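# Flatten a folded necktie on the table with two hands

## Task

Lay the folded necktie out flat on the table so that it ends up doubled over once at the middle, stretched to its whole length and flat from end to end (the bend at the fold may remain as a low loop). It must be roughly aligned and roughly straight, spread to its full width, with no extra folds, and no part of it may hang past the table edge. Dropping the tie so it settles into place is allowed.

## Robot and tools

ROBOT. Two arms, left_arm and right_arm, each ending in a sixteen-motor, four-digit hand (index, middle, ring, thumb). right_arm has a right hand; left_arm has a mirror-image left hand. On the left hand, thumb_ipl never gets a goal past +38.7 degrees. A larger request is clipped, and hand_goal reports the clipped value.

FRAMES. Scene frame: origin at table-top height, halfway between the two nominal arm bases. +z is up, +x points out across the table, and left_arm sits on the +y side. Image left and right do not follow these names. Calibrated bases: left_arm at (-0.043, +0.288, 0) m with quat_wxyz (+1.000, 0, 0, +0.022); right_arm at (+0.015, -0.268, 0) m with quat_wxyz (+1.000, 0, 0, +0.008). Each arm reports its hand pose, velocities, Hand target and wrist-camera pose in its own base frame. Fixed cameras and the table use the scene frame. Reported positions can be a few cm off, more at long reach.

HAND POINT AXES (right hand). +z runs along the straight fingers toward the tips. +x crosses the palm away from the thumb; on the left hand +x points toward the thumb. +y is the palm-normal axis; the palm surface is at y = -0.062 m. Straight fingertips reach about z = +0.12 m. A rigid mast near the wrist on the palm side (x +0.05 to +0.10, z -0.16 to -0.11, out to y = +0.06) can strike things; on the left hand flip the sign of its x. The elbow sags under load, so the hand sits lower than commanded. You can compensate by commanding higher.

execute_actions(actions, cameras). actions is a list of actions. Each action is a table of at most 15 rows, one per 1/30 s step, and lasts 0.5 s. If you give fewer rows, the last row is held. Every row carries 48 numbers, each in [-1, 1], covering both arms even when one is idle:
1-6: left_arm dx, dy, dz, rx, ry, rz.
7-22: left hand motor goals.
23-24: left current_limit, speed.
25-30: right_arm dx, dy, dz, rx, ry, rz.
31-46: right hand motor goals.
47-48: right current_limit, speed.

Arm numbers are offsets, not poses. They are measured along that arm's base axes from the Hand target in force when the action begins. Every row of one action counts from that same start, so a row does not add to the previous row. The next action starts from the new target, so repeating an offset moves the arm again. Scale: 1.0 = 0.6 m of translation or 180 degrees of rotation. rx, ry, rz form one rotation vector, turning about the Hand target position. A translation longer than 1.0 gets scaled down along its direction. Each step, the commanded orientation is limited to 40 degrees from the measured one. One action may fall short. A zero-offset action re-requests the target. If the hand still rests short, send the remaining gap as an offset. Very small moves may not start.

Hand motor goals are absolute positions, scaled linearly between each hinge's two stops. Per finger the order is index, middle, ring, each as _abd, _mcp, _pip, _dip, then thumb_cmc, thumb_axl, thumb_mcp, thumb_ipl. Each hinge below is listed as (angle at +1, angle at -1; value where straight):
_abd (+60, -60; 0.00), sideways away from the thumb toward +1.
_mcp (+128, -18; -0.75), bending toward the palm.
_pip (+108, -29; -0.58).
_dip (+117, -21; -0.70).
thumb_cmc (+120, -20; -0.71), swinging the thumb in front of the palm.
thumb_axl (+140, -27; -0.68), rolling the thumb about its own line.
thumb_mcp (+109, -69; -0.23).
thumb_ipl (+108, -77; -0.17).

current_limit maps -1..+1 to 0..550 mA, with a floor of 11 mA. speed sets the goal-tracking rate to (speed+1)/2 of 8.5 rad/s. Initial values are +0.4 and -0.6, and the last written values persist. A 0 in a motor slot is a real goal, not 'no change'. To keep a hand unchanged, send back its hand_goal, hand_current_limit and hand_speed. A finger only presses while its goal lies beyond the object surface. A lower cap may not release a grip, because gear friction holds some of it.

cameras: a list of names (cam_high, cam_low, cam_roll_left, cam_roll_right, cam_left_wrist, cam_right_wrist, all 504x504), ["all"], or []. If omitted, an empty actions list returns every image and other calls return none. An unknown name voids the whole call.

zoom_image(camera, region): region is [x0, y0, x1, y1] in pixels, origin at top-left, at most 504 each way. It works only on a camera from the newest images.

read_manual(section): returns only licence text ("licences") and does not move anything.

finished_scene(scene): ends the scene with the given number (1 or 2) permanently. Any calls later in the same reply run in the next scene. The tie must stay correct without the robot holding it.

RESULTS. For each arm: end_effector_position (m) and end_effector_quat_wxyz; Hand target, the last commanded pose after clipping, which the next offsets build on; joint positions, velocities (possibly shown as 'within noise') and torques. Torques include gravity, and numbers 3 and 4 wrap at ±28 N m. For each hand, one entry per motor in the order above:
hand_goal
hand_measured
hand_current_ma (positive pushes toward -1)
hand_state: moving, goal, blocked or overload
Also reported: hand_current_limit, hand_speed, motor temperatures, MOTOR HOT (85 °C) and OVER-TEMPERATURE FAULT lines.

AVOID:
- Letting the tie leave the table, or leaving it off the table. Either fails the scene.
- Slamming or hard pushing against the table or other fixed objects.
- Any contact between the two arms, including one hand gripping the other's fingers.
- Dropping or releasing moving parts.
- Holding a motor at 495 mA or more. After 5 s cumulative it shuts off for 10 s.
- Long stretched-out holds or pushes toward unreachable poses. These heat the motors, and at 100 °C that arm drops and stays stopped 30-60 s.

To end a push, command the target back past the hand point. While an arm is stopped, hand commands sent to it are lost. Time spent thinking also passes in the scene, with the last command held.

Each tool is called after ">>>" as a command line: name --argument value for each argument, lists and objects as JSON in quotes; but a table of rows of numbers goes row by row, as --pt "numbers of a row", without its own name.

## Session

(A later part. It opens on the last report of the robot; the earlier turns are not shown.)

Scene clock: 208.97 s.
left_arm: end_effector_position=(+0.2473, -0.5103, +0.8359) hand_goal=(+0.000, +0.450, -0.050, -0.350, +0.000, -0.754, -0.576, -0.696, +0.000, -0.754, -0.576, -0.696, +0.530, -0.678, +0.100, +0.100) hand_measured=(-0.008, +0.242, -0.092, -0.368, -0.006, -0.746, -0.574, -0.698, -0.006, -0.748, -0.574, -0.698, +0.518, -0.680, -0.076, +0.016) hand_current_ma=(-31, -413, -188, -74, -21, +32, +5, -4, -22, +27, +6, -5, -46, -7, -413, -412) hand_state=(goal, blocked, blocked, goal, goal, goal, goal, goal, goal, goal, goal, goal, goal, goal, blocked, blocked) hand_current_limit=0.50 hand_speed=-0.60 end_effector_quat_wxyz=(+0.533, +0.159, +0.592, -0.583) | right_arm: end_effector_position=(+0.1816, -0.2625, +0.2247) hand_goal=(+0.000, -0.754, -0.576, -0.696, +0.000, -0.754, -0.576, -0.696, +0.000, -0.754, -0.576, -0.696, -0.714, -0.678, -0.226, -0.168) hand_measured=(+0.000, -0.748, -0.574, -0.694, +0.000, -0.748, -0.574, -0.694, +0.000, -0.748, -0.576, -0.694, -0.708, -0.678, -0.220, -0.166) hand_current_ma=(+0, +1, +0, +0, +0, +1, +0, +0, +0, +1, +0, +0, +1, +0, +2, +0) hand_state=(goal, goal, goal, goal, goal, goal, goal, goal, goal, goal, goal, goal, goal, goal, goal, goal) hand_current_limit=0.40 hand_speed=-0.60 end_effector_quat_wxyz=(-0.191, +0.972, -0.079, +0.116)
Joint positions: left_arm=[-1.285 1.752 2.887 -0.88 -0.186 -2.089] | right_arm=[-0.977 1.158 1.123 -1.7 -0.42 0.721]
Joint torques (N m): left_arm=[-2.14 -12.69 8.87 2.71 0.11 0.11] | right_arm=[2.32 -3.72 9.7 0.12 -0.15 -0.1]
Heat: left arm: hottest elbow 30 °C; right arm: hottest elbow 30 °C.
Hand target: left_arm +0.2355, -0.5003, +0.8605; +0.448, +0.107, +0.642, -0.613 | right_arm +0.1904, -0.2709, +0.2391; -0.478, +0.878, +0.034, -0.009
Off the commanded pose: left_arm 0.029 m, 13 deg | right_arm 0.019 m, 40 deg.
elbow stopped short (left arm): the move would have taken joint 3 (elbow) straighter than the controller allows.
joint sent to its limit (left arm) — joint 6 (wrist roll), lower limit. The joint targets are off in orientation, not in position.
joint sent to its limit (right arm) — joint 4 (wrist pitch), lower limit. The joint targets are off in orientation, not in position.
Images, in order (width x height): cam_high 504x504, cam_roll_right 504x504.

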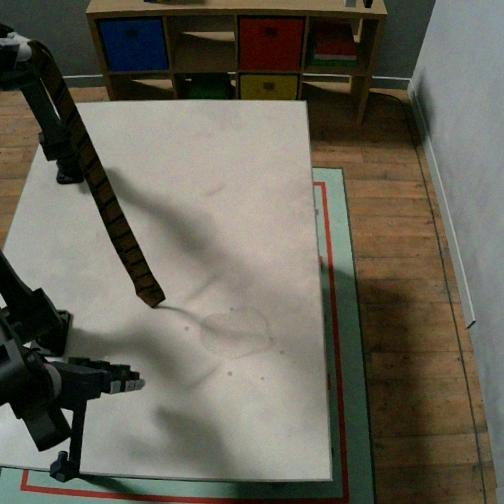

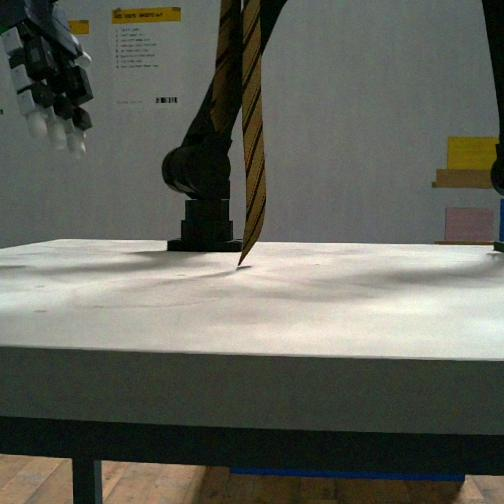

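>>> execute_actions --actions '[[[0.0,0.083,-0.06,0,0,0,0,0.45,-0.05,-0.35,0,-0.754,-0.576,-0.696,0,-0.754,-0.576,-0.696,0.53,-0.678,0.1,0.1,0.5,-0.6,0,0,0,0,0,0,0,-0.754,-0.576,-0.696,0,-0.754,-0.576,-0.696,0,-0.754,-0.576,-0.696,-0.714,-0.678,-0.226,-0.168,0.4,-0.6]],[[0.0,0.083,-0.07,0,0,0,0,0.45,-0.05,-0.35,0,-0.754,-0.576,-0.696,0,-0.754,-0.576,-0.696,0.53,-0.678,0.1,0.1,0.5,-0.6,0,0,0,0,0,0,0,-0.754,-0.576,-0.696,0,-0.754,-0.576,-0.696,0,-0.754,-0.576,-0.696,-0.714,-0.678,-0.226,-0.168,0.4,-0.6]],[[0.0,0.083,-0.083,0,0,0,0,0.45,-0.05,-0.35,0,-0.754,-0.576,-0.696,0,-0.754,-0.576,-0.696,0.53,-0.678,0.1,0.1,0.5,-0.6,0,0,0,0,0,0,0,-0.754,-0.576,-0.696,0,-0.754,-0.576,-0.696,0,-0.754,-0.576,-0.696,-0.714,-0.678,-0.226,-0.168,0.4,-0.6]]]' --cameras '["cam_high","cam_roll_right","cam_roll_left"]'

Scene clock: 211.57 s.
left_arm: end_effector_position=(+0.2346, -0.3544, +0.7198) hand_goal=(+0.000, +0.450, -0.050, -0.350, +0.000, -0.754, -0.576, -0.696, +0.000, -0.754, -0.576, -0.696, +0.530, -0.678, +0.100, +0.100) hand_measured=(-0.008, +0.240, -0.092, -0.368, -0.002, -0.748, -0.576, -0.698, -0.004, -0.750, -0.574, -0.698, +0.520, -0.680, -0.076, +0.018) hand_current_ma=(-26, -413, -188, -73, -10, +22, +3, -4, -10, +19, +4, -5, -43, -7, -412, -413) hand_state=(goal, blocked, blocked, goal, goal, goal, goal, goal, goal, goal, goal, goal, goal, goal, blocked, blocked) hand_current_limit=0.50 hand_speed=-0.60 end_effector_quat_wxyz=(+0.517, +0.185, +0.634, -0.544) | right_arm: end_effector_position=(+0.1816, -0.2625, +0.2247) hand_goal=(+0.000, -0.754, -0.576, -0.696, +0.000, -0.754, -0.576, -0.696, +0.000, -0.754, -0.576, -0.696, -0.714, -0.678, -0.226, -0.168) hand_measured=(+0.000, -0.748, -0.574, -0.694, +0.000, -0.748, -0.574, -0.694, +0.000, -0.748, -0.576, -0.694, -0.708, -0.678, -0.220, -0.166) hand_current_ma=(+0, +1, +0, +0, +0, +1, +0, +0, +0, +1, +0, +0, +1, +0, +2, +0) hand_state=(goal, goal, goal, goal, goal, goal, goal, goal, goal, goal, goal, goal, goal, goal, goal, goal) hand_current_limit=0.40 hand_speed=-0.60 end_effector_quat_wxyz=(-0.191, +0.972, -0.079, +0.116)
Joint positions: left_arm=[-1.159 1.039 1.784 -0.618 -0.063 -2.089] | right_arm=[-0.977 1.158 1.123 -1.7 -0.42 0.721]
Joint torques (N m): left_arm=[-0.79 -4.89 9.21 2.82 0.06 0.11] | right_arm=[2.78 -3.49 9.96 0.31 -0.14 -0.14]
Heat: left arm: hottest elbow 30 °C; right arm: hottest elbow 30 °C.
Hand target: left_arm +0.2354, -0.3509, +0.7328; +0.448, +0.108, +0.642, -0.613 | right_arm +0.1904, -0.2709, +0.2391; -0.478, +0.878, +0.034, -0.009
Off the commanded pose: left_arm 0.013 m, 14 deg | right_arm 0.019 m, 40 deg.
joint sent to its limit (left arm) — joint 6 (wrist roll), lower limit. The joint targets are off in orientation, not in position.
joint sent to its limit (right arm) — joint 4 (wrist pitch), lower limit. The joint targets are off in orientation, not in position.
Images, in order (width x height): cam_high 504x504, cam_roll_left 504x504, cam_roll_right 504x504.

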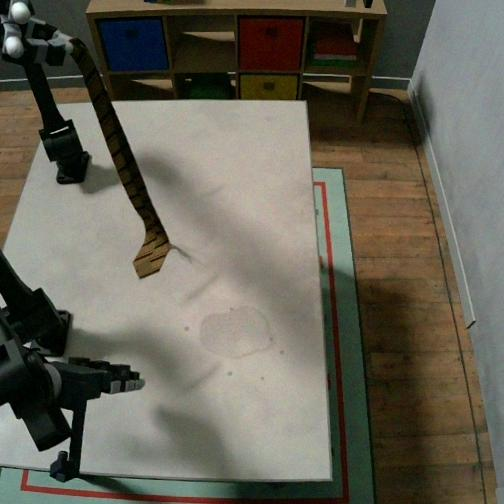

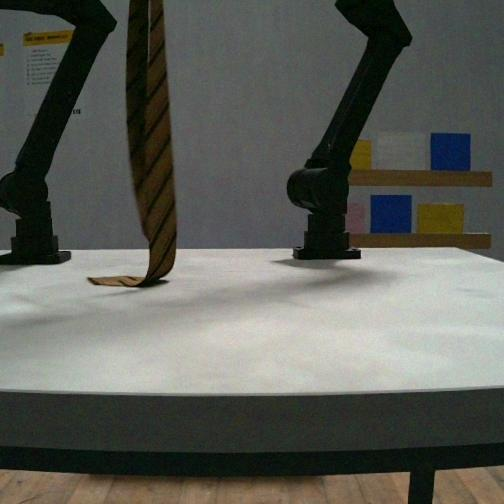

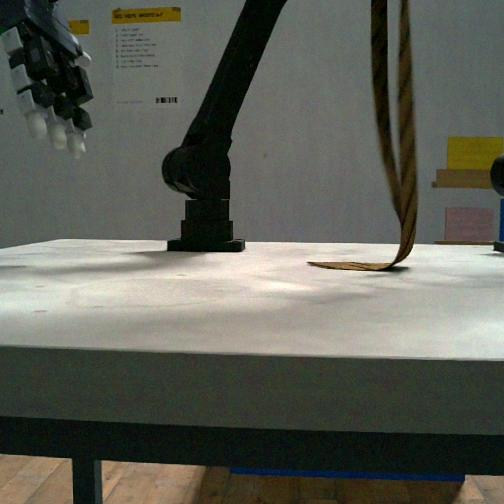

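>>> execute_actions --actions '[[[0.0,-0.07,0.1,0,0,0,0,0.45,-0.05,-0.35,0,-0.754,-0.576,-0.696,0,-0.754,-0.576,-0.696,0.53,-0.678,0.1,0.1,0.5,-0.6,0,0,0,0,0,0,0,-0.754,-0.576,-0.696,0,-0.754,-0.576,-0.696,0,-0.754,-0.576,-0.696,-0.714,-0.678,-0.226,-0.168,0.4,-0.6]],[[0.0,-0.09,0.09,0,0,0,0,0.45,-0.05,-0.35,0,-0.754,-0.576,-0.696,0,-0.754,-0.576,-0.696,0.53,-0.678,0.1,0.1,0.5,-0.6,0,0,0,0,0,0,0,-0.754,-0.576,-0.696,0,-0.754,-0.576,-0.696,0,-0.754,-0.576,-0.696,-0.714,-0.678,-0.226,-0.168,0.4,-0.6]],[[0.0,-0.1,0.025,0,0,0,0,0.45,-0.05,-0.35,0,-0.754,-0.576,-0.696,0,-0.754,-0.576,-0.696,0.53,-0.678,0.1,0.1,0.5,-0.6,0,0,0,0,0,0,0,-0.754,-0.576,-0.696,0,-0.754,-0.576,-0.696,0,-0.754,-0.576,-0.696,-0.714,-0.678,-0.226,-0.168,0.4,-0.6]],[[0.0,0.0,0.0,0,0,0,0,0.45,-0.05,-0.35,0,-0.754,-0.576,-0.696,0,-0.754,-0.576,-0.696,0.53,-0.678,0.1,0.1,0.5,-0.6,0,0,0,0,0,0,0,-0.754,-0.576,-0.696,0,-0.754,-0.576,-0.696,0,-0.754,-0.576,-0.696,-0.714,-0.678,-0.226,-0.168,0.4,-0.6]],[[0.0,0.0,0.0,0,0,0,0,0.45,-0.05,-0.35,0,-0.754,-0.576,-0.696,0,-0.754,-0.576,-0.696,0.53,-0.678,0.1,0.1,0.5,-0.6,0,0,0,0,0,0,0,-0.754,-0.576,-0.696,0,-0.754,-0.576,-0.696,0,-0.754,-0.576,-0.696,-0.714,-0.678,-0.226,-0.168,0.4,-0.6]]]' --cameras '["cam_high","cam_roll_right"]'

Scene clock: 215.40 s.
left_arm: end_effector_position=(+0.2465, -0.5303, +0.8325) hand_goal=(+0.000, +0.450, -0.050, -0.350, +0.000, -0.754, -0.576, -0.696, +0.000, -0.754, -0.576, -0.696, +0.530, -0.678, +0.100, +0.100) hand_measured=(-0.010, +0.240, -0.092, -0.368, -0.006, -0.746, -0.576, -0.698, -0.006, -0.746, -0.574, -0.698, +0.518, -0.680, -0.076, +0.018) hand_current_ma=(-37, -413, -188, -73, -22, +36, +3, -4, -22, +30, +4, -5, -49, -7, -413, -412) hand_state=(goal, blocked, blocked, goal, goal, goal, goal, goal, goal, goal, goal, goal, goal, goal, blocked, blocked) hand_current_limit=0.50 hand_speed=-0.60 end_effector_quat_wxyz=(+0.534, +0.159, +0.585, -0.590) | right_arm: end_effector_position=(+0.1816, -0.2625, +0.2247) hand_goal=(+0.000, -0.754, -0.576, -0.696, +0.000, -0.754, -0.576, -0.696, +0.000, -0.754, -0.576, -0.696, -0.714, -0.678, -0.226, -0.168) hand_measured=(+0.000, -0.748, -0.574, -0.694, +0.000, -0.748, -0.574, -0.694, +0.000, -0.748, -0.576, -0.694, -0.708, -0.678, -0.220, -0.166) hand_current_ma=(+0, +1, +0, +0, +0, +1, +0, +0, +0, +1, +0, +0, +1, +0, +2, +0) hand_state=(goal, goal, goal, goal, goal, goal, goal, goal, goal, goal, goal, goal, goal, goal, goal, goal) hand_current_limit=0.40 hand_speed=-0.60 end_effector_quat_wxyz=(-0.191, +0.972, -0.079, +0.116)
Joint positions: left_arm=[-1.296 1.778 2.888 -0.836 -0.189 -2.089] | right_arm=[-0.977 1.158 1.123 -1.7 -0.42 0.721]
Joint torques (N m): left_arm=[-1.73 -14.92 8.94 2.03 0.19 0.11] | right_arm=[2.08 -4.37 9.69 0.34 -0.18 -0.11]
Heat: left arm: hottest elbow 30 °C; right arm: hottest elbow 30 °C.
Hand target: left_arm +0.2354, -0.5070, +0.8617; +0.448, +0.107, +0.642, -0.613 | right_arm +0.1904, -0.2709, +0.2391; -0.478, +0.878, +0.034, -0.009
Off the commanded pose: left_arm 0.039 m, 13 deg | right_arm 0.019 m, 40 deg.
elbow stopped short (left arm): the move would have taken joint 3 (elbow) straighter than the controller allows.
joint sent to its limit (left arm) — joint 6 (wrist roll), lower limit. The joint targets are off in orientation, not in position.
joint sent to its limit (right arm) — joint 4 (wrist pitch), lower limit. The joint targets are off in orientation, not in position.
Images, in order (width x height): cam_high 504x504, cam_roll_right 504x504.

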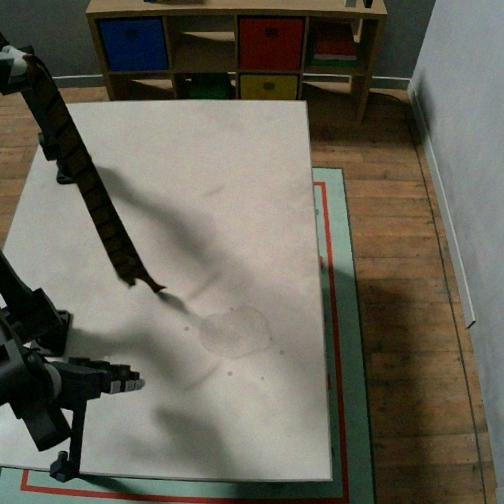

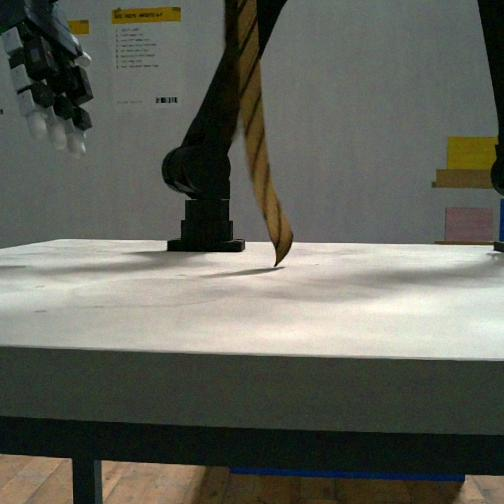

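>>> execute_actions --actions '[[[0.0,0.1,0.0,0,0,0,0,0.45,-0.05,-0.35,0,-0.754,-0.576,-0.696,0,-0.754,-0.576,-0.696,0.53,-0.678,0.1,0.1,0.5,-0.6,0,0,0,0,0,0,0,-0.754,-0.576,-0.696,0,-0.754,-0.576,-0.696,0,-0.754,-0.576,-0.696,-0.714,-0.678,-0.226,-0.168,0.4,-0.6]],[[0.0,0.045,0.01,0,0,0,0,0.45,-0.05,-0.35,0,-0.754,-0.576,-0.696,0,-0.754,-0.576,-0.696,0.53,-0.678,0.1,0.1,0.5,-0.6,0,0,0,0,0,0,0,-0.754,-0.576,-0.696,0,-0.754,-0.576,-0.696,0,-0.754,-0.576,-0.696,-0.714,-0.678,-0.226,-0.168,0.4,-0.6]],[[0.0,0.0,0.0,0,0,0,0,0.45,-0.05,-0.35,0,-0.754,-0.576,-0.696,0,-0.754,-0.576,-0.696,0.53,-0.678,0.1,0.1,0.5,-0.6,0,0,0,0,0,0,0,-0.754,-0.576,-0.696,0,-0.754,-0.576,-0.696,0,-0.754,-0.576,-0.696,-0.714,-0.678,-0.226,-0.168,0.4,-0.6]],[[0.0,0.0,0.0,0,0,0,0,0.45,-0.05,-0.35,0,-0.754,-0.576,-0.696,0,-0.754,-0.576,-0.696,0.53,-0.678,0.1,0.1,0.5,-0.6,0,0,0,0,0,0,0,-0.754,-0.576,-0.696,0,-0.754,-0.576,-0.696,0,-0.754,-0.576,-0.696,-0.714,-0.678,-0.226,-0.168,0.4,-0.6]]]' --cameras '["cam_high","cam_roll_right"]'

Scene clock: 218.43 s.
left_arm: end_effector_position=(+0.2347, -0.4402, +0.8531) hand_goal=(+0.000, +0.450, -0.050, -0.350, +0.000, -0.754, -0.576, -0.696, +0.000, -0.754, -0.576, -0.696, +0.530, -0.678, +0.100, +0.100) hand_measured=(-0.010, +0.240, -0.092, -0.368, -0.006, -0.746, -0.576, -0.698, -0.006, -0.748, -0.574, -0.698, +0.518, -0.680, -0.076, +0.018) hand_current_ma=(-34, -413, -188, -73, -17, +31, +3, -4, -18, +26, +4, -5, -48, -7, -413, -412) hand_state=(goal, blocked, blocked, goal, goal, goal, goal, goal, goal, goal, goal, goal, goal, goal, blocked, blocked) hand_current_limit=0.50 hand_speed=-0.60 end_effector_quat_wxyz=(+0.528, +0.168, +0.605, -0.572) | right_arm: end_effector_position=(+0.1816, -0.2625, +0.2247) hand_goal=(+0.000, -0.754, -0.576, -0.696, +0.000, -0.754, -0.576, -0.696, +0.000, -0.754, -0.576, -0.696, -0.714, -0.678, -0.226, -0.168) hand_measured=(+0.000, -0.748, -0.574, -0.694, +0.000, -0.748, -0.574, -0.694, +0.000, -0.748, -0.576, -0.694, -0.708, -0.678, -0.220, -0.166) hand_current_ma=(+0, +1, +0, +0, +0, +1, +0, +0, +0, +1, +0, +0, +1, +0, +2, +0) hand_state=(goal, goal, goal, goal, goal, goal, goal, goal, goal, goal, goal, goal, goal, goal, goal, goal) hand_current_limit=0.40 hand_speed=-0.60 end_effector_quat_wxyz=(-0.191, +0.972, -0.079, +0.116)
Joint positions: left_arm=[-1.26 1.664 2.907 -1.026 -0.16 -2.089] | right_arm=[-0.977 1.158 1.123 -1.7 -0.42 0.721]
Joint torques (N m): left_arm=[-0.09 -11.46 6.54 1.84 0.21 0.12] | right_arm=[2.78 -4.07 9.87 0.2 -0.19 -0.08]
Heat: left arm: hottest elbow 30 °C; right arm: hottest elbow 30 °C.
Hand target: left_arm +0.2355, -0.4202, +0.8675; +0.448, +0.108, +0.642, -0.613 | right_arm +0.1904, -0.2709, +0.2391; -0.478, +0.878, +0.034, -0.009
Off the commanded pose: left_arm 0.025 m, 13 deg | right_arm 0.019 m, 40 deg.
elbow stopped short (left arm): the move would have taken joint 3 (elbow) straighter than the controller allows.
joint sent to its limit (left arm) — joint 6 (wrist roll), lower limit. The joint targets are off in orientation, not in position.
joint sent to its limit (right arm) — joint 4 (wrist pitch), lower limit. The joint targets are off in orientation, not in position.
Images, in order (width x height): cam_high 504x504, cam_roll_right 504x504.

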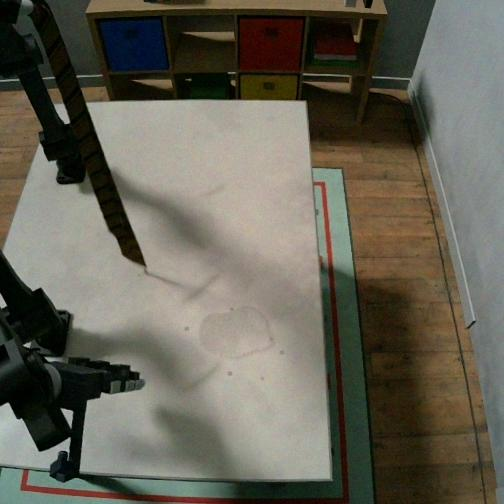

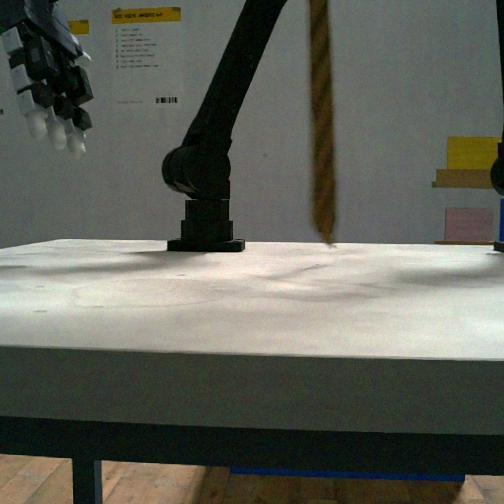

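>>> execute_actions --actions '[[[0.0,-0.083,0.0,0,0,0,0,0.45,-0.05,-0.35,0,-0.754,-0.576,-0.696,0,-0.754,-0.576,-0.696,0.53,-0.678,0.1,0.1,0.5,-0.6,0,0,0,0,0,0,0,-0.754,-0.576,-0.696,0,-0.754,-0.576,-0.696,0,-0.754,-0.576,-0.696,-0.714,-0.678,-0.226,-0.168,0.4,-0.6]],[[0.0,-0.05,0.0,0,0,0,0,0.45,-0.05,-0.35,0,-0.754,-0.576,-0.696,0,-0.754,-0.576,-0.696,0.53,-0.678,0.1,0.1,0.5,-0.6,0,0,0,0,0,0,0,-0.754,-0.576,-0.696,0,-0.754,-0.576,-0.696,0,-0.754,-0.576,-0.696,-0.714,-0.678,-0.226,-0.168,0.4,-0.6]],[[0.0,0.0,-0.02,0,0,0,0,0.45,-0.05,-0.35,0,-0.754,-0.576,-0.696,0,-0.754,-0.576,-0.696,0.53,-0.678,0.1,0.1,0.5,-0.6,0,0,0,0,0,0,0,-0.754,-0.576,-0.696,0,-0.754,-0.576,-0.696,0,-0.754,-0.576,-0.696,-0.714,-0.678,-0.226,-0.168,0.4,-0.6]],[[0.0,0.03,-0.1,0,0,0,0,0.45,-0.05,-0.35,0,-0.754,-0.576,-0.696,0,-0.754,-0.576,-0.696,0.53,-0.678,0.1,0.1,0.5,-0.6,0,0,0,0,0,0,0,-0.754,-0.576,-0.696,0,-0.754,-0.576,-0.696,0,-0.754,-0.576,-0.696,-0.714,-0.678,-0.226,-0.168,0.4,-0.6]],[[0.0,0.05,-0.1,0,0,0,0,0.45,-0.05,-0.35,0,-0.754,-0.576,-0.696,0,-0.754,-0.576,-0.696,0.53,-0.678,0.1,0.1,0.5,-0.6,0,0,0,0,0,0,0,-0.754,-0.576,-0.696,0,-0.754,-0.576,-0.696,0,-0.754,-0.576,-0.696,-0.714,-0.678,-0.226,-0.168,0.4,-0.6]]]' --cameras '["cam_high","cam_roll_right"]'

Scene clock: 222.10 s.
left_arm: end_effector_position=(+0.2324, -0.4559, +0.7250) hand_goal=(+0.000, +0.450, -0.050, -0.350, +0.000, -0.754, -0.576, -0.696, +0.000, -0.754, -0.576, -0.696, +0.530, -0.678, +0.100, +0.100) hand_measured=(-0.006, +0.240, -0.092, -0.366, -0.002, -0.748, -0.576, -0.698, -0.002, -0.750, -0.576, -0.698, +0.520, -0.680, -0.076, +0.018) hand_current_ma=(-24, -412, -188, -68, -9, +22, +1, -4, -9, +18, +2, -5, -41, -7, -413, -413) hand_state=(goal, blocked, blocked, goal, goal, goal, goal, goal, goal, goal, goal, goal, goal, goal, blocked, blocked) hand_current_limit=0.50 hand_speed=-0.60 end_effector_quat_wxyz=(+0.517, +0.177, +0.626, -0.556) | right_arm: end_effector_position=(+0.1816, -0.2625, +0.2247) hand_goal=(+0.000, -0.754, -0.576, -0.696, +0.000, -0.754, -0.576, -0.696, +0.000, -0.754, -0.576, -0.696, -0.714, -0.678, -0.226, -0.168) hand_measured=(+0.000, -0.748, -0.574, -0.694, +0.000, -0.748, -0.574, -0.694, +0.000, -0.748, -0.576, -0.694, -0.708, -0.678, -0.220, -0.166) hand_current_ma=(+0, +1, +0, +0, +0, +1, +0, +0, +0, +1, +0, +0, +1, +0, +2, +0) hand_state=(goal, goal, goal, goal, goal, goal, goal, goal, goal, goal, goal, goal, goal, goal, goal, goal) hand_current_limit=0.40 hand_speed=-0.60 end_effector_quat_wxyz=(-0.191, +0.972, -0.079, +0.116)
Joint positions: left_arm=[-1.281 1.244 1.919 -0.517 -0.181 -2.089] | right_arm=[-0.977 1.158 1.123 -1.7 -0.42 0.721]
Joint torques (N m): left_arm=[-0.5 -8.47 9.21 2.71 0.09 0.12] | right_arm=[2.26 -4.01 9.72 0.1 -0.21 -0.16]
Heat: left arm: hottest elbow 29 °C; right arm: hottest elbow 30 °C.
Hand target: left_arm +0.2356, -0.4517, +0.7357; +0.448, +0.107, +0.642, -0.613 | right_arm +0.1904, -0.2709, +0.2391; -0.478, +0.878, +0.034, -0.009
Off the commanded pose: left_arm 0.012 m, 13 deg | right_arm 0.019 m, 40 deg.
elbow stopped short (left arm): the move would have taken joint 3 (elbow) straighter than the controller allows.
joint sent to its limit (left arm) — joint 6 (wrist roll), lower limit. The joint targets are off in orientation, not in position.
joint sent to its limit (right arm) — joint 4 (wrist pitch), lower limit. The joint targets are off in orientation, not in position.
Images, in order (width x height): cam_high 504x504, cam_roll_right 504x504.

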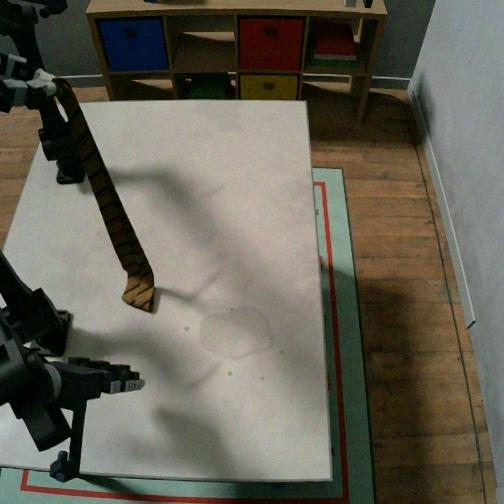

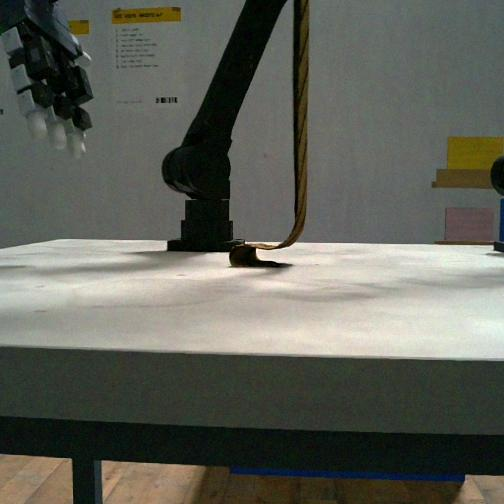

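>>> zoom_image --camera "cam_high" --region '[70, 200, 220, 340]'

>>> zoom_image --camera "cam_roll_right" --region '[200, 180, 360, 300]'

Scaled by 3.360 from the camera's 504x504 image, which has a finer 720x720 frame.

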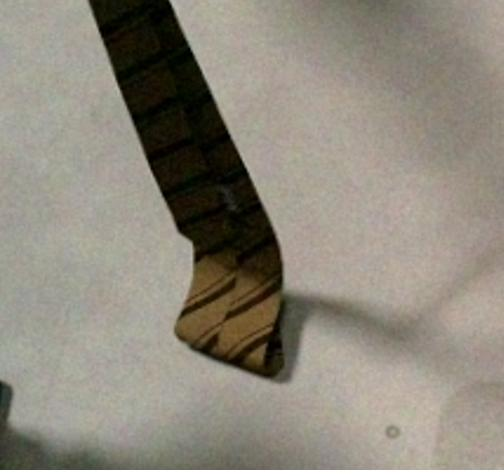

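Scaled by 3.150 from the camera's 504x504 image, which has a finer 720x720 frame.

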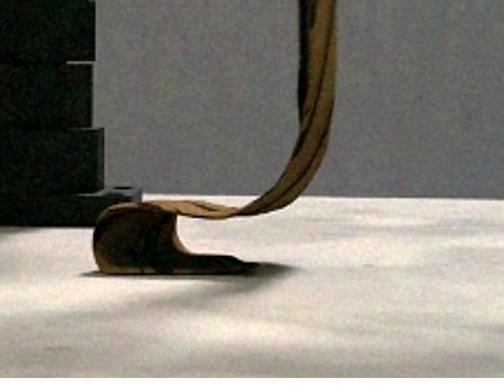

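>>> execute_actions --actions '[[[0.0,0.0,0.1,0,0,0,0,0.45,-0.05,-0.35,0,-0.754,-0.576,-0.696,0,-0.754,-0.576,-0.696,0.53,-0.678,0.1,0.1,0.5,-0.6,0,0,0,0,0,0,0,-0.754,-0.576,-0.696,0,-0.754,-0.576,-0.696,0,-0.754,-0.576,-0.696,-0.714,-0.678,-0.226,-0.168,0.4,-0.6]],[[0.0,0.03,0.12,0,0,0,0,0.45,-0.05,-0.35,0,-0.754,-0.576,-0.696,0,-0.754,-0.576,-0.696,0.53,-0.678,0.1,0.1,0.5,-0.6,0,0,0,0,0,0,0,-0.754,-0.576,-0.696,0,-0.754,-0.576,-0.696,0,-0.754,-0.576,-0.696,-0.714,-0.678,-0.226,-0.168,0.4,-0.6]],[[0.0,0.0,0.0,0,0,0,0,0.45,-0.05,-0.35,0,-0.754,-0.576,-0.696,0,-0.754,-0.576,-0.696,0.53,-0.678,0.1,0.1,0.5,-0.6,0,0,0,0,0,0,0,-0.754,-0.576,-0.696,0,-0.754,-0.576,-0.696,0,-0.754,-0.576,-0.696,-0.714,-0.678,-0.226,-0.168,0.4,-0.6]],[[0.0,0.0,0.0,0,0,0,0,0.45,-0.05,-0.35,0,-0.754,-0.576,-0.696,0,-0.754,-0.576,-0.696,0.53,-0.678,0.1,0.1,0.5,-0.6,0,0,0,0,0,0,0,-0.754,-0.576,-0.696,0,-0.754,-0.576,-0.696,0,-0.754,-0.576,-0.696,-0.714,-0.678,-0.226,-0.168,0.4,-0.6]],[[0.0,0.0,0.0,0,0,0,0,0.45,-0.05,-0.35,0,-0.754,-0.576,-0.696,0,-0.754,-0.576,-0.696,0.53,-0.678,0.1,0.1,0.5,-0.6,0,0,0,0,0,0,0,-0.754,-0.576,-0.696,0,-0.754,-0.576,-0.696,0,-0.754,-0.576,-0.696,-0.714,-0.678,-0.226,-0.168,0.4,-0.6]],[[0.0,0.0,0.0,0,0,0,0,0.45,-0.05,-0.35,0,-0.754,-0.576,-0.696,0,-0.754,-0.576,-0.696,0.53,-0.678,0.1,0.1,0.5,-0.6,0,0,0,0,0,0,0,-0.754,-0.576,-0.696,0,-0.754,-0.576,-0.696,0,-0.754,-0.576,-0.696,-0.714,-0.678,-0.226,-0.168,0.4,-0.6]]]' --cameras '["cam_high","cam_roll_right","cam_low"]'

Scene clock: 227.70 s.
left_arm: end_effector_position=(+0.2330, -0.4518, +0.8516) hand_goal=(+0.000, +0.450, -0.050, -0.350, +0.000, -0.754, -0.576, -0.696, +0.000, -0.754, -0.576, -0.696, +0.530, -0.678, +0.100, +0.100) hand_measured=(-0.010, +0.240, -0.092, -0.366, -0.004, -0.746, -0.576, -0.698, -0.004, -0.748, -0.576, -0.698, +0.518, -0.680, -0.076, +0.018) hand_current_ma=(-33, -412, -188, -68, -14, +30, +1, -4, -15, +25, +2, -5, -49, -7, -412, -413) hand_state=(goal, blocked, blocked, goal, goal, goal, goal, goal, goal, goal, goal, goal, goal, goal, blocked, blocked) hand_current_limit=0.50 hand_speed=-0.60 end_effector_quat_wxyz=(+0.528, +0.168, +0.601, -0.576) | right_arm: end_effector_position=(+0.1816, -0.2625, +0.2247) hand_goal=(+0.000, -0.754, -0.576, -0.696, +0.000, -0.754, -0.576, -0.696, +0.000, -0.754, -0.576, -0.696, -0.714, -0.678, -0.226, -0.168) hand_measured=(+0.000, -0.748, -0.574, -0.694, +0.000, -0.748, -0.574, -0.694, +0.000, -0.748, -0.576, -0.694, -0.708, -0.678, -0.220, -0.166) hand_current_ma=(+0, +1, +0, +0, +0, +1, +0, +0, +0, +1, +0, +0, +1, +0, +2, +0) hand_state=(goal, goal, goal, goal, goal, goal, goal, goal, goal, goal, goal, goal, goal, goal, goal, goal) hand_current_limit=0.40 hand_speed=-0.60 end_effector_quat_wxyz=(-0.191, +0.972, -0.079, +0.116)
Joint positions: left_arm=[-1.273 1.671 2.894 -0.998 -0.167 -2.089] | right_arm=[-0.977 1.158 1.123 -1.7 -0.42 0.721]
Joint torques (N m): left_arm=[-0.03 -10.81 7.72 1.94 0.15 0.11] | right_arm=[2.2 -4.07 9.87 0.28 -0.16 -0.13]
Heat: left arm: hottest elbow 29 °C; right arm: hottest elbow 31 °C.
Hand target: left_arm +0.2356, -0.4336, +0.8678; +0.448, +0.107, +0.642, -0.613 | right_arm +0.1904, -0.2709, +0.2391; -0.478, +0.878, +0.034, -0.009
Off the commanded pose: left_arm 0.024 m, 13 deg | right_arm 0.019 m, 40 deg.
elbow stopped short (left arm): the move would have taken joint 3 (elbow) straighter than the controller allows.
joint sent to its limit (left arm) — joint 6 (wrist roll), lower limit. The joint targets are off in orientation, not in position.
joint sent to its limit (right arm) — joint 4 (wrist pitch), lower limit. The joint targets are off in orientation, not in position.
Images, in order (width x height): cam_high 504x504, cam_low 504x504, cam_roll_right 504x504.

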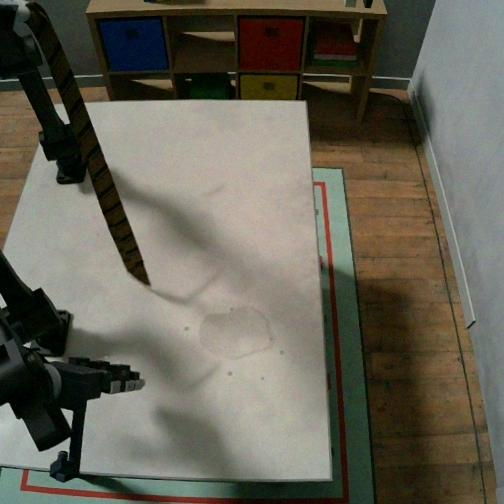

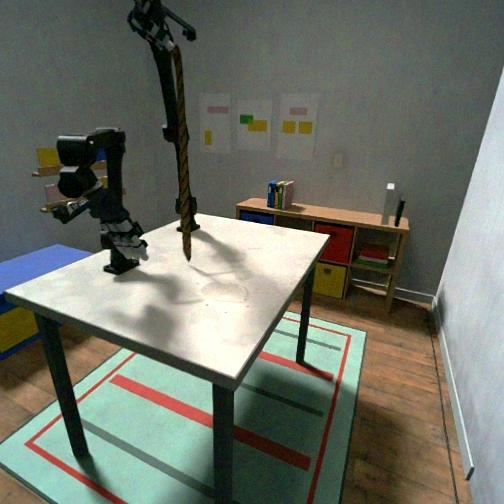

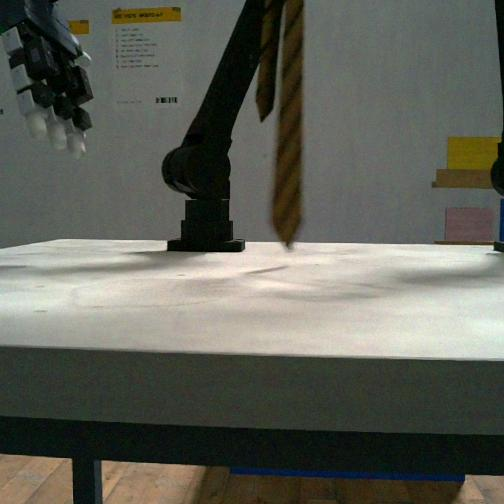

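>>> execute_actions --actions '[[[0.0,-0.09,0.0,0,0,0,0,0.45,-0.05,-0.35,0,-0.754,-0.576,-0.696,0,-0.754,-0.576,-0.696,0.53,-0.678,0.1,0.1,0.5,-0.6,0,0,0,0,0,0,0,-0.754,-0.576,-0.696,0,-0.754,-0.576,-0.696,0,-0.754,-0.576,-0.696,-0.714,-0.678,-0.226,-0.168,0.4,-0.6]],[[0.0,-0.01,0.0,0,0,0,0,0.45,-0.05,-0.35,0,-0.754,-0.576,-0.696,0,-0.754,-0.576,-0.696,0.53,-0.678,0.1,0.1,0.5,-0.6,0,0,0,0,0,0,0,-0.754,-0.576,-0.696,0,-0.754,-0.576,-0.696,0,-0.754,-0.576,-0.696,-0.714,-0.678,-0.226,-0.168,0.4,-0.6]],[[0.0,0.083,-0.06,0,0,0,0,0.45,-0.05,-0.35,0,-0.754,-0.576,-0.696,0,-0.754,-0.576,-0.696,0.53,-0.678,0.1,0.1,0.5,-0.6,0,0,0,0,0,0,0,-0.754,-0.576,-0.696,0,-0.754,-0.576,-0.696,0,-0.754,-0.576,-0.696,-0.714,-0.678,-0.226,-0.168,0.4,-0.6]],[[0.0,0.05,-0.09,0,0,0,0,0.45,-0.05,-0.35,0,-0.754,-0.576,-0.696,0,-0.754,-0.576,-0.696,0.53,-0.678,0.1,0.1,0.5,-0.6,0,0,0,0,0,0,0,-0.754,-0.576,-0.696,0,-0.754,-0.576,-0.696,0,-0.754,-0.576,-0.696,-0.714,-0.678,-0.226,-0.168,0.4,-0.6]],[[0.0,0.04,-0.1,0,0,0,0,0.45,-0.05,-0.35,0,-0.754,-0.576,-0.696,0,-0.754,-0.576,-0.696,0.53,-0.678,0.1,0.1,0.5,-0.6,0,0,0,0,0,0,0,-0.754,-0.576,-0.696,0,-0.754,-0.576,-0.696,0,-0.754,-0.576,-0.696,-0.714,-0.678,-0.226,-0.168,0.4,-0.6]]]' --cameras '["cam_high","cam_roll_right","cam_roll_left"]'

Scene clock: 231.30 s.
left_arm: end_effector_position=(+0.2331, -0.3985, +0.7033) hand_goal=(+0.000, +0.450, -0.050, -0.350, +0.000, -0.754, -0.576, -0.696, +0.000, -0.754, -0.576, -0.696, +0.530, -0.678, +0.100, +0.100) hand_measured=(-0.008, +0.240, -0.092, -0.366, -0.002, -0.748, -0.576, -0.698, -0.002, -0.750, -0.576, -0.698, +0.520, -0.680, -0.076, +0.018) hand_current_ma=(-25, -413, -188, -65, -8, +20, +1, -4, -9, +17, +1, -5, -42, -7, -412, -413) hand_state=(goal, blocked, blocked, goal, goal, goal, goal, goal, goal, goal, goal, goal, goal, goal, blocked, blocked) hand_current_limit=0.50 hand_speed=-0.60 end_effector_quat_wxyz=(+0.515, +0.185, +0.631, -0.550) | right_arm: end_effector_position=(+0.1816, -0.2625, +0.2247) hand_goal=(+0.000, -0.754, -0.576, -0.696, +0.000, -0.754, -0.576, -0.696, +0.000, -0.754, -0.576, -0.696, -0.714, -0.678, -0.226, -0.168) hand_measured=(+0.000, -0.748, -0.574, -0.694, +0.000, -0.748, -0.574, -0.694, +0.000, -0.748, -0.576, -0.694, -0.708, -0.678, -0.220, -0.166) hand_current_ma=(+0, +1, +0, +0, +0, +1, +0, +0, +0, +1, +0, +0, +1, +0, +2, +0) hand_state=(goal, goal, goal, goal, goal, goal, goal, goal, goal, goal, goal, goal, goal, goal, goal, goal) hand_current_limit=0.40 hand_speed=-0.60 end_effector_quat_wxyz=(-0.191, +0.972, -0.079, +0.116)
Joint positions: left_arm=[-1.22 1.091 1.752 -0.525 -0.116 -2.089] | right_arm=[-0.977 1.158 1.123 -1.7 -0.42 0.721]
Joint torques (N m): left_arm=[-0.44 -6.71 9.33 2.74 0.05 0.11] | right_arm=[1.73 -3.19 9.74 0.08 -0.19 -0.13]
Heat: left arm: hottest elbow 29 °C; right arm: hottest elbow 31 °C.
Hand target: left_arm +0.2355, -0.3899, +0.7178; +0.448, +0.107, +0.642, -0.613 | right_arm +0.1904, -0.2709, +0.2391; -0.478, +0.878, +0.034, -0.009
Off the commanded pose: left_arm 0.017 m, 14 deg | right_arm 0.019 m, 40 deg.
elbow stopped short (left arm): the move would have taken joint 3 (elbow) straighter than the controller allows.
joint sent to its limit (left arm) — joint 6 (wrist roll), lower limit. The joint targets are off in orientation, not in position.
joint sent to its limit (right arm) — joint 4 (wrist pitch), lower limit. The joint targets are off in orientation, not in position.
Images, in order (width x height): cam_high 504x504, cam_roll_left 504x504, cam_roll_right 504x504.

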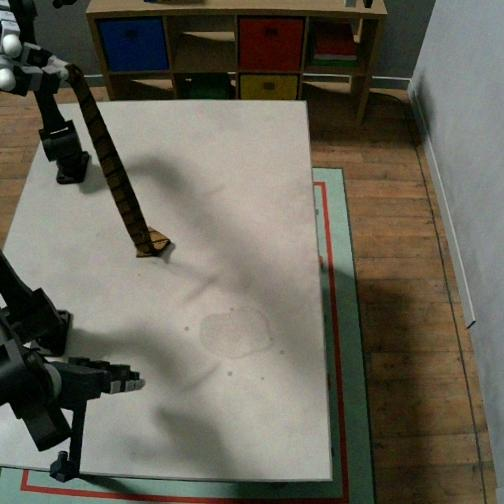

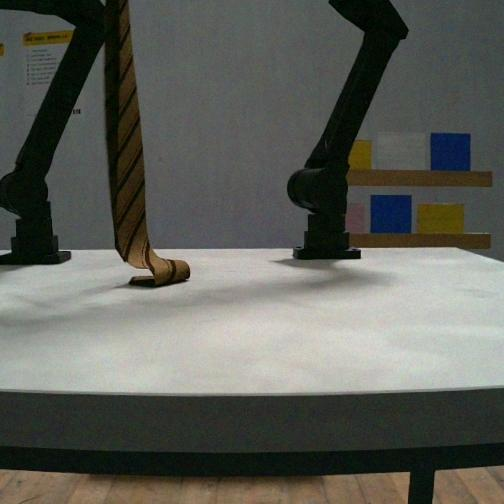

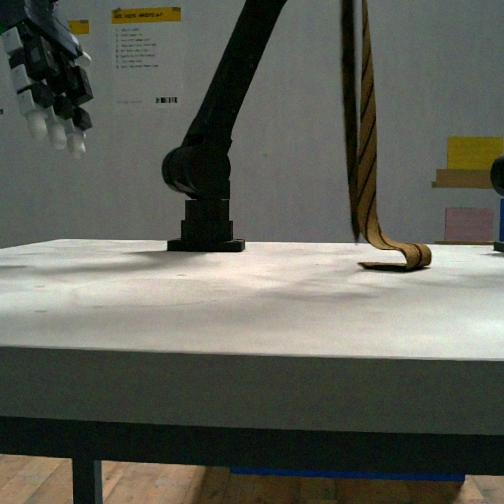

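>>> execute_actions --actions '[[[0.0,0.1,0.0,0,0,0,0,0.45,-0.05,-0.35,0,-0.754,-0.576,-0.696,0,-0.754,-0.576,-0.696,0.53,-0.678,0.1,0.1,0.5,-0.6,0,0,0,0,0,0,0,-0.754,-0.576,-0.696,0,-0.754,-0.576,-0.696,0,-0.754,-0.576,-0.696,-0.714,-0.678,-0.226,-0.168,0.4,-0.6]],[[0.0,0.06,0.0,0,0,0,0,0.45,-0.05,-0.35,0,-0.754,-0.576,-0.696,0,-0.754,-0.576,-0.696,0.53,-0.678,0.1,0.1,0.5,-0.6,0,0,0,0,0,0,0,-0.754,-0.576,-0.696,0,-0.754,-0.576,-0.696,0,-0.754,-0.576,-0.696,-0.714,-0.678,-0.226,-0.168,0.4,-0.6]],[[0.0,0.0,0.0,0,0,0,0,0.45,-0.05,-0.35,0,-0.754,-0.576,-0.696,0,-0.754,-0.576,-0.696,0.53,-0.678,0.1,0.1,0.5,-0.6,0,0,0,0,0,0,0,-0.754,-0.576,-0.696,0,-0.754,-0.576,-0.696,0,-0.754,-0.576,-0.696,-0.714,-0.678,-0.226,-0.168,0.4,-0.6]]]' --cameras '["cam_high","cam_roll_right","cam_roll_left"]'

Scene clock: 233.57 s.
left_arm: end_effector_position=(+0.2351, -0.3023, +0.7034) hand_goal=(+0.000, +0.450, -0.050, -0.350, +0.000, -0.754, -0.576, -0.696, +0.000, -0.754, -0.576, -0.696, +0.530, -0.678, +0.100, +0.100) hand_measured=(-0.008, +0.240, -0.092, -0.366, -0.002, -0.748, -0.576, -0.698, -0.002, -0.750, -0.576, -0.698, +0.520, -0.680, -0.076, +0.018) hand_current_ma=(-25, -412, -188, -65, -9, +21, +1, -4, -9, +17, +2, -5, -42, -7, -413, -412) hand_state=(goal, blocked, blocked, goal, goal, goal, goal, goal, goal, goal, goal, goal, goal, goal, blocked, blocked) hand_current_limit=0.50 hand_speed=-0.60 end_effector_quat_wxyz=(+0.520, +0.189, +0.636, -0.538) | right_arm: end_effector_position=(+0.1816, -0.2625, +0.2247) hand_goal=(+0.000, -0.754, -0.576, -0.696, +0.000, -0.754, -0.576, -0.696, +0.000, -0.754, -0.576, -0.696, -0.714, -0.678, -0.226, -0.168) hand_measured=(+0.000, -0.748, -0.574, -0.694, +0.000, -0.748, -0.574, -0.694, +0.000, -0.748, -0.576, -0.694, -0.708, -0.678, -0.220, -0.166) hand_current_ma=(+0, +1, +0, +0, +0, +1, +0, +0, +0, +1, +0, +0, +1, +0, +2, +0) hand_state=(goal, goal, goal, goal, goal, goal, goal, goal, goal, goal, goal, goal, goal, goal, goal, goal) hand_current_limit=0.40 hand_speed=-0.60 end_effector_quat_wxyz=(-0.191, +0.972, -0.079, +0.116)
Joint positions: left_arm=[-1.058 0.918 1.675 -0.636 0.033 -2.089] | right_arm=[-0.977 1.158 1.123 -1.7 -0.42 0.721]
Joint torques (N m): left_arm=[-0.26 -2.73 10.33 1.91 0.16 0.11] | right_arm=[2.08 -3.37 9.77 0.03 -0.21 -0.18]
Heat: left arm: hottest elbow 30 °C; right arm: hottest elbow 31 °C.
Hand target: left_arm +0.2356, -0.2940, +0.7177; +0.448, +0.107, +0.642, -0.613 | right_arm +0.1904, -0.2709, +0.2391; -0.478, +0.878, +0.034, -0.009
Off the commanded pose: left_arm 0.017 m, 15 deg | right_arm 0.019 m, 40 deg.
joint sent to its limit (left arm) — joint 6 (wrist roll), lower limit. The joint targets are off in orientation, not in position.
joint sent to its limit (right arm) — joint 4 (wrist pitch), lower limit. The joint targets are off in orientation, not in position.
Images, in order (width x height): cam_high 504x504, cam_roll_left 504x504, cam_roll_right 504x504.

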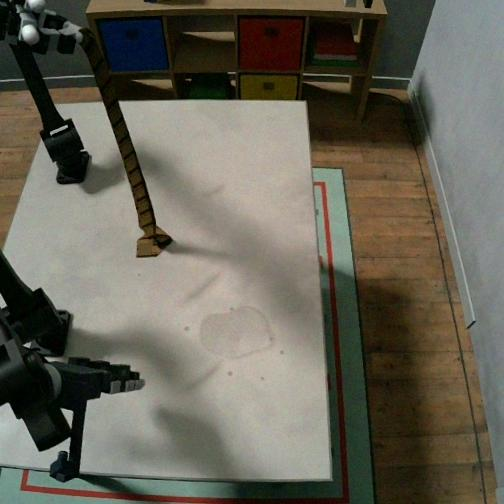

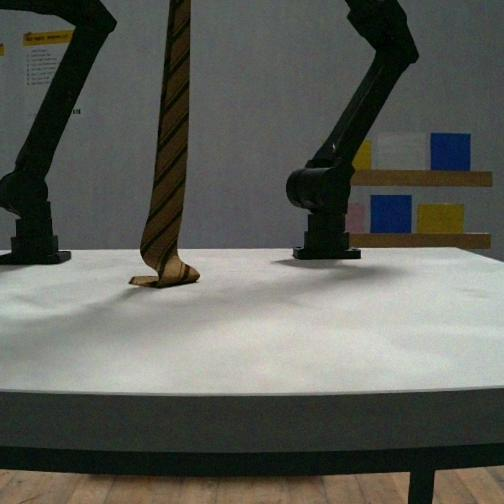

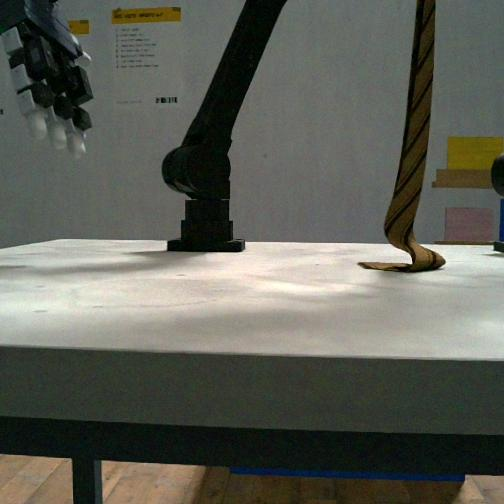

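>>> execute_actions --actions '[[[0.0,0.06,0.08,0,0,0,0,0.45,-0.05,-0.35,0,-0.754,-0.576,-0.696,0,-0.754,-0.576,-0.696,0.53,-0.678,0.1,0.1,0.5,-0.6,0,0,0,0,0,0,0,-0.754,-0.576,-0.696,0,-0.754,-0.576,-0.696,0,-0.754,-0.576,-0.696,-0.714,-0.678,-0.226,-0.168,0.4,-0.6]],[[0.0,0.0,0.0,0,0,0,0,0.45,-0.05,-0.35,0,-0.754,-0.576,-0.696,0,-0.754,-0.576,-0.696,0.53,-0.678,0.1,0.1,0.5,-0.6,0,0,0,0,0,0,0,-0.754,-0.576,-0.696,0,-0.754,-0.576,-0.696,0,-0.754,-0.576,-0.696,-0.714,-0.678,-0.226,-0.168,0.4,-0.6]]]' --cameras '["cam_high","cam_roll_right","cam_roll_left"]'

Scene clock: 235.13 s.
left_arm: end_effector_position=(+0.2388, -0.2725, +0.7418) hand_goal=(+0.000, +0.450, -0.050, -0.350, +0.000, -0.754, -0.576, -0.696, +0.000, -0.754, -0.576, -0.696, +0.530, -0.678, +0.100, +0.100) hand_measured=(-0.008, +0.240, -0.092, -0.366, -0.004, -0.748, -0.576, -0.698, -0.004, -0.750, -0.576, -0.698, +0.520, -0.680, -0.076, +0.018) hand_current_ma=(-26, -413, -188, -65, -11, +22, +1, -4, -11, +18, +2, -5, -44, -7, -412, -412) hand_state=(goal, blocked, blocked, goal, goal, goal, goal, goal, goal, goal, goal, goal, goal, goal, blocked, blocked) hand_current_limit=0.50 hand_speed=-0.60 end_effector_quat_wxyz=(+0.506, +0.202, +0.652, -0.528) | right_arm: end_effector_position=(+0.1816, -0.2625, +0.2247) hand_goal=(+0.000, -0.754, -0.576, -0.696, +0.000, -0.754, -0.576, -0.696, +0.000, -0.754, -0.576, -0.696, -0.714, -0.678, -0.226, -0.168) hand_measured=(+0.000, -0.748, -0.574, -0.694, +0.000, -0.748, -0.574, -0.694, +0.000, -0.748, -0.576, -0.694, -0.708, -0.678, -0.220, -0.166) hand_current_ma=(+0, +1, +0, +0, +0, +1, +0, +0, +0, +1, +0, +0, +1, +0, +2, +0) hand_state=(goal, goal, goal, goal, goal, goal, goal, goal, goal, goal, goal, goal, goal, goal, goal, goal) hand_current_limit=0.40 hand_speed=-0.60 end_effector_quat_wxyz=(-0.191, +0.972, -0.079, +0.116)
Joint positions: left_arm=[-0.942 0.983 1.897 -0.844 0.165 -2.089] | right_arm=[-0.977 1.158 1.123 -1.7 -0.42 0.721]
Joint torques (N m): left_arm=[0.09 -2.78 10.92 1.95 0.13 0.11] | right_arm=[2.08 -3.6 9.78 0.24 -0.21 -0.12]
Heat: left arm: hottest elbow 30 °C; right arm: hottest elbow 31 °C.
Hand target: left_arm +0.2354, -0.2580, +0.7658; +0.448, +0.108, +0.642, -0.613 | right_arm +0.1904, -0.2709, +0.2391; -0.478, +0.878, +0.034, -0.009
Off the commanded pose: left_arm 0.028 m, 16 deg | right_arm 0.019 m, 40 deg.
joint sent to its limit (left arm) — joint 6 (wrist roll), lower limit. The joint targets are off in orientation, not in position.
joint sent to its limit (right arm) — joint 4 (wrist pitch), lower limit. The joint targets are off in orientation, not in position.
Images, in order (width x height): cam_high 504x504, cam_roll_left 504x504, cam_roll_right 504x504.

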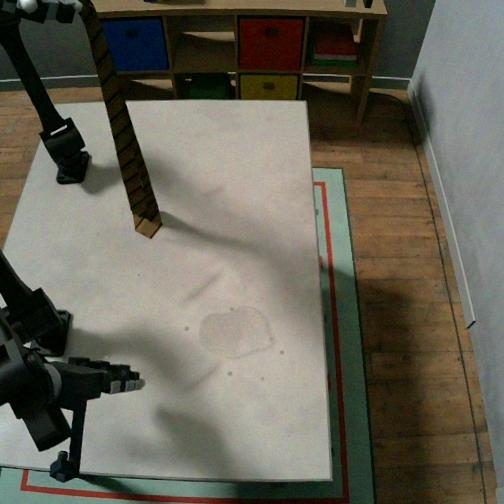

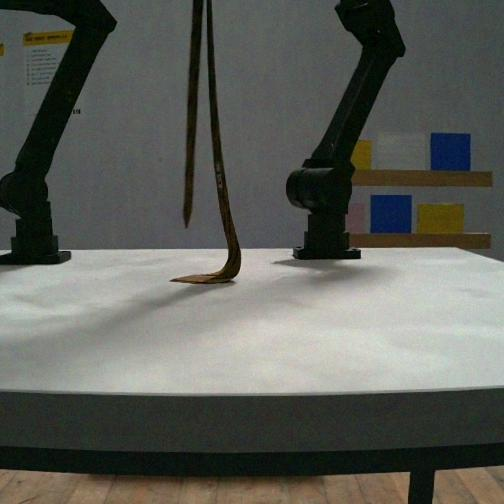

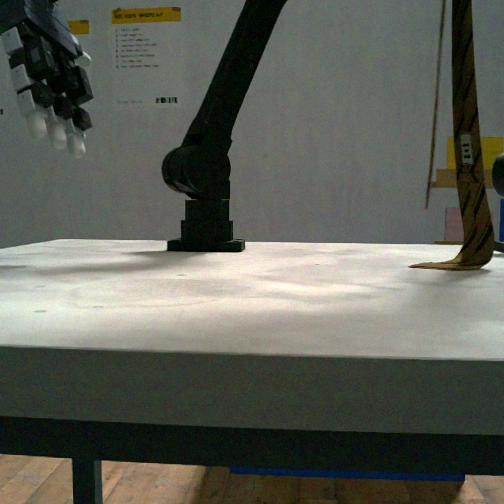

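>>> execute_actions --actions '[[[0,0,0,0,0,0,0,0.45,-0.05,-0.35,0,-0.754,-0.576,-0.696,0,-0.754,-0.576,-0.696,0.53,-0.678,0.1,0.1,0.5,-0.6,0.02,0.08,0.06,-0.074,-0.032,0.051,0,-0.754,-0.576,-0.696,0,-0.754,-0.576,-0.696,0,-0.754,-0.576,-0.696,-0.714,-0.678,-0.226,-0.168,0.4,-0.6]],[[0,0,0,0,0,0,0,0.45,-0.05,-0.35,0,-0.754,-0.576,-0.696,0,-0.754,-0.576,-0.696,0.53,-0.678,0.1,0.1,0.5,-0.6,0.02,0.1,0.05,-0.1,-0.044,0.07,0,-0.754,-0.576,-0.696,0,-0.754,-0.576,-0.696,0,-0.754,-0.576,-0.696,-0.714,-0.678,-0.226,-0.168,0.4,-0.6]],[[0,0,0,0,0,0,0,0.45,-0.05,-0.35,0,-0.754,-0.576,-0.696,0,-0.754,-0.576,-0.696,0.53,-0.678,0.1,0.1,0.5,-0.6,0.02,0.1,0.03,-0.1,-0.044,0.07,0,-0.754,-0.576,-0.696,0,-0.754,-0.576,-0.696,0,-0.754,-0.576,-0.696,-0.714,-0.678,-0.226,-0.168,0.4,-0.6]],[[0,0,0,0,0,0,0,0.45,-0.05,-0.35,0,-0.754,-0.576,-0.696,0,-0.754,-0.576,-0.696,0.53,-0.678,0.1,0.1,0.5,-0.6,0.02,0.1,0.0,0,0,0,0,-0.754,-0.576,-0.696,0,-0.754,-0.576,-0.696,0,-0.754,-0.576,-0.696,-0.714,-0.678,-0.226,-0.168,0.4,-0.6]]]' --cameras '["cam_high","cam_low","cam_roll_right"]'

Scene clock: 239.73 s.
left_arm: end_effector_position=(+0.2389, -0.2725, +0.7418) hand_goal=(+0.000, +0.450, -0.050, -0.350, +0.000, -0.754, -0.576, -0.696, +0.000, -0.754, -0.576, -0.696, +0.530, -0.678, +0.100, +0.100) hand_measured=(-0.008, +0.240, -0.092, -0.366, -0.004, -0.748, -0.576, -0.698, -0.004, -0.750, -0.576, -0.698, +0.520, -0.680, -0.076, +0.018) hand_current_ma=(-26, -413, -188, -65, -11, +22, +1, -4, -11, +18, +2, -5, -44, -7, -412, -412) hand_state=(goal, blocked, blocked, goal, goal, goal, goal, goal, goal, goal, goal, goal, goal, goal, blocked, blocked) hand_current_limit=0.50 hand_speed=-0.60 end_effector_quat_wxyz=(+0.505, +0.202, +0.652, -0.528) | right_arm: end_effector_position=(+0.2375, -0.0402, +0.3102) hand_goal=(+0.000, -0.754, -0.576, -0.696, +0.000, -0.754, -0.576, -0.696, +0.000, -0.754, -0.576, -0.696, -0.714, -0.678, -0.226, -0.168) hand_measured=(-0.002, -0.754, -0.576, -0.694, -0.002, -0.754, -0.576, -0.694, -0.002, -0.754, -0.574, -0.694, -0.714, -0.678, -0.220, -0.166) hand_current_ma=(+0, +0, +0, +0, +0, +0, +0, +0, +0, +0, +0, +0, +0, +0, +2, +0) hand_state=(goal, goal, goal, goal, goal, goal, goal, goal, goal, goal, goal, goal, goal, goal, goal, goal) hand_current_limit=0.40 hand_speed=-0.60 end_effector_quat_wxyz=(+0.005, +0.932, +0.354, +0.084)
Joint positions: left_arm=[-0.94 0.983 1.897 -0.844 0.168 -2.089] | right_arm=[0.176 0.764 1.057 -1.698 -0.021 1.022]
Joint torques (N m): left_arm=[0.09 -2.78 11 1.94 0.14 0.11] | right_arm=[1.32 0.38 9.25 0.73 0.24 0]
Heat: left arm: hottest elbow 29 °C; right arm: hottest elbow 31 °C.
Hand target: left_arm +0.2355, -0.2579, +0.7658; +0.448, +0.107, +0.642, -0.613 | right_arm +0.2384, -0.0430, +0.3233; -0.038, +0.932, +0.361, +0.000
Off the commanded pose: left_arm 0.028 m, 16 deg | right_arm 0.013 m, 11 deg.
joint sent to its limit (left arm) — joint 6 (wrist roll), lower limit. The joint targets are off in orientation, not in position.
joint sent to its limit (right arm) — joint 4 (wrist pitch), lower limit. The joint targets are off in orientation, not in position.
Images, in order (width x height): cam_high 504x504, cam_low 504x504, cam_roll_right 504x504.

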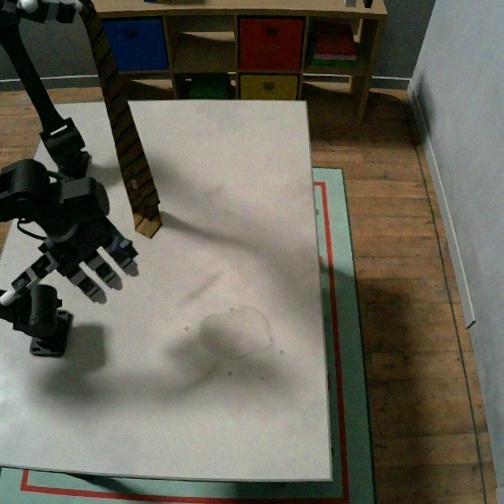

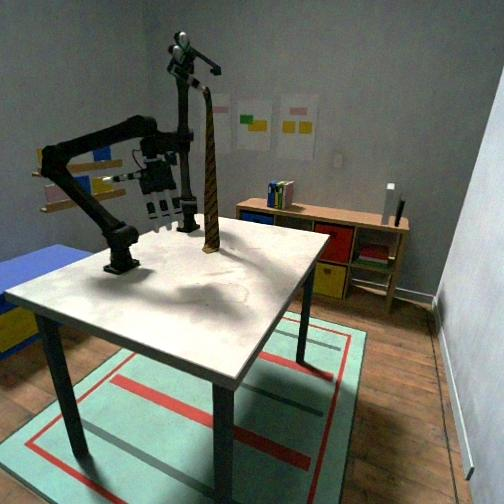

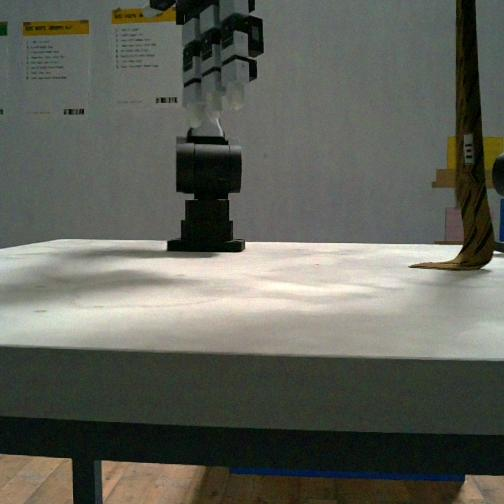

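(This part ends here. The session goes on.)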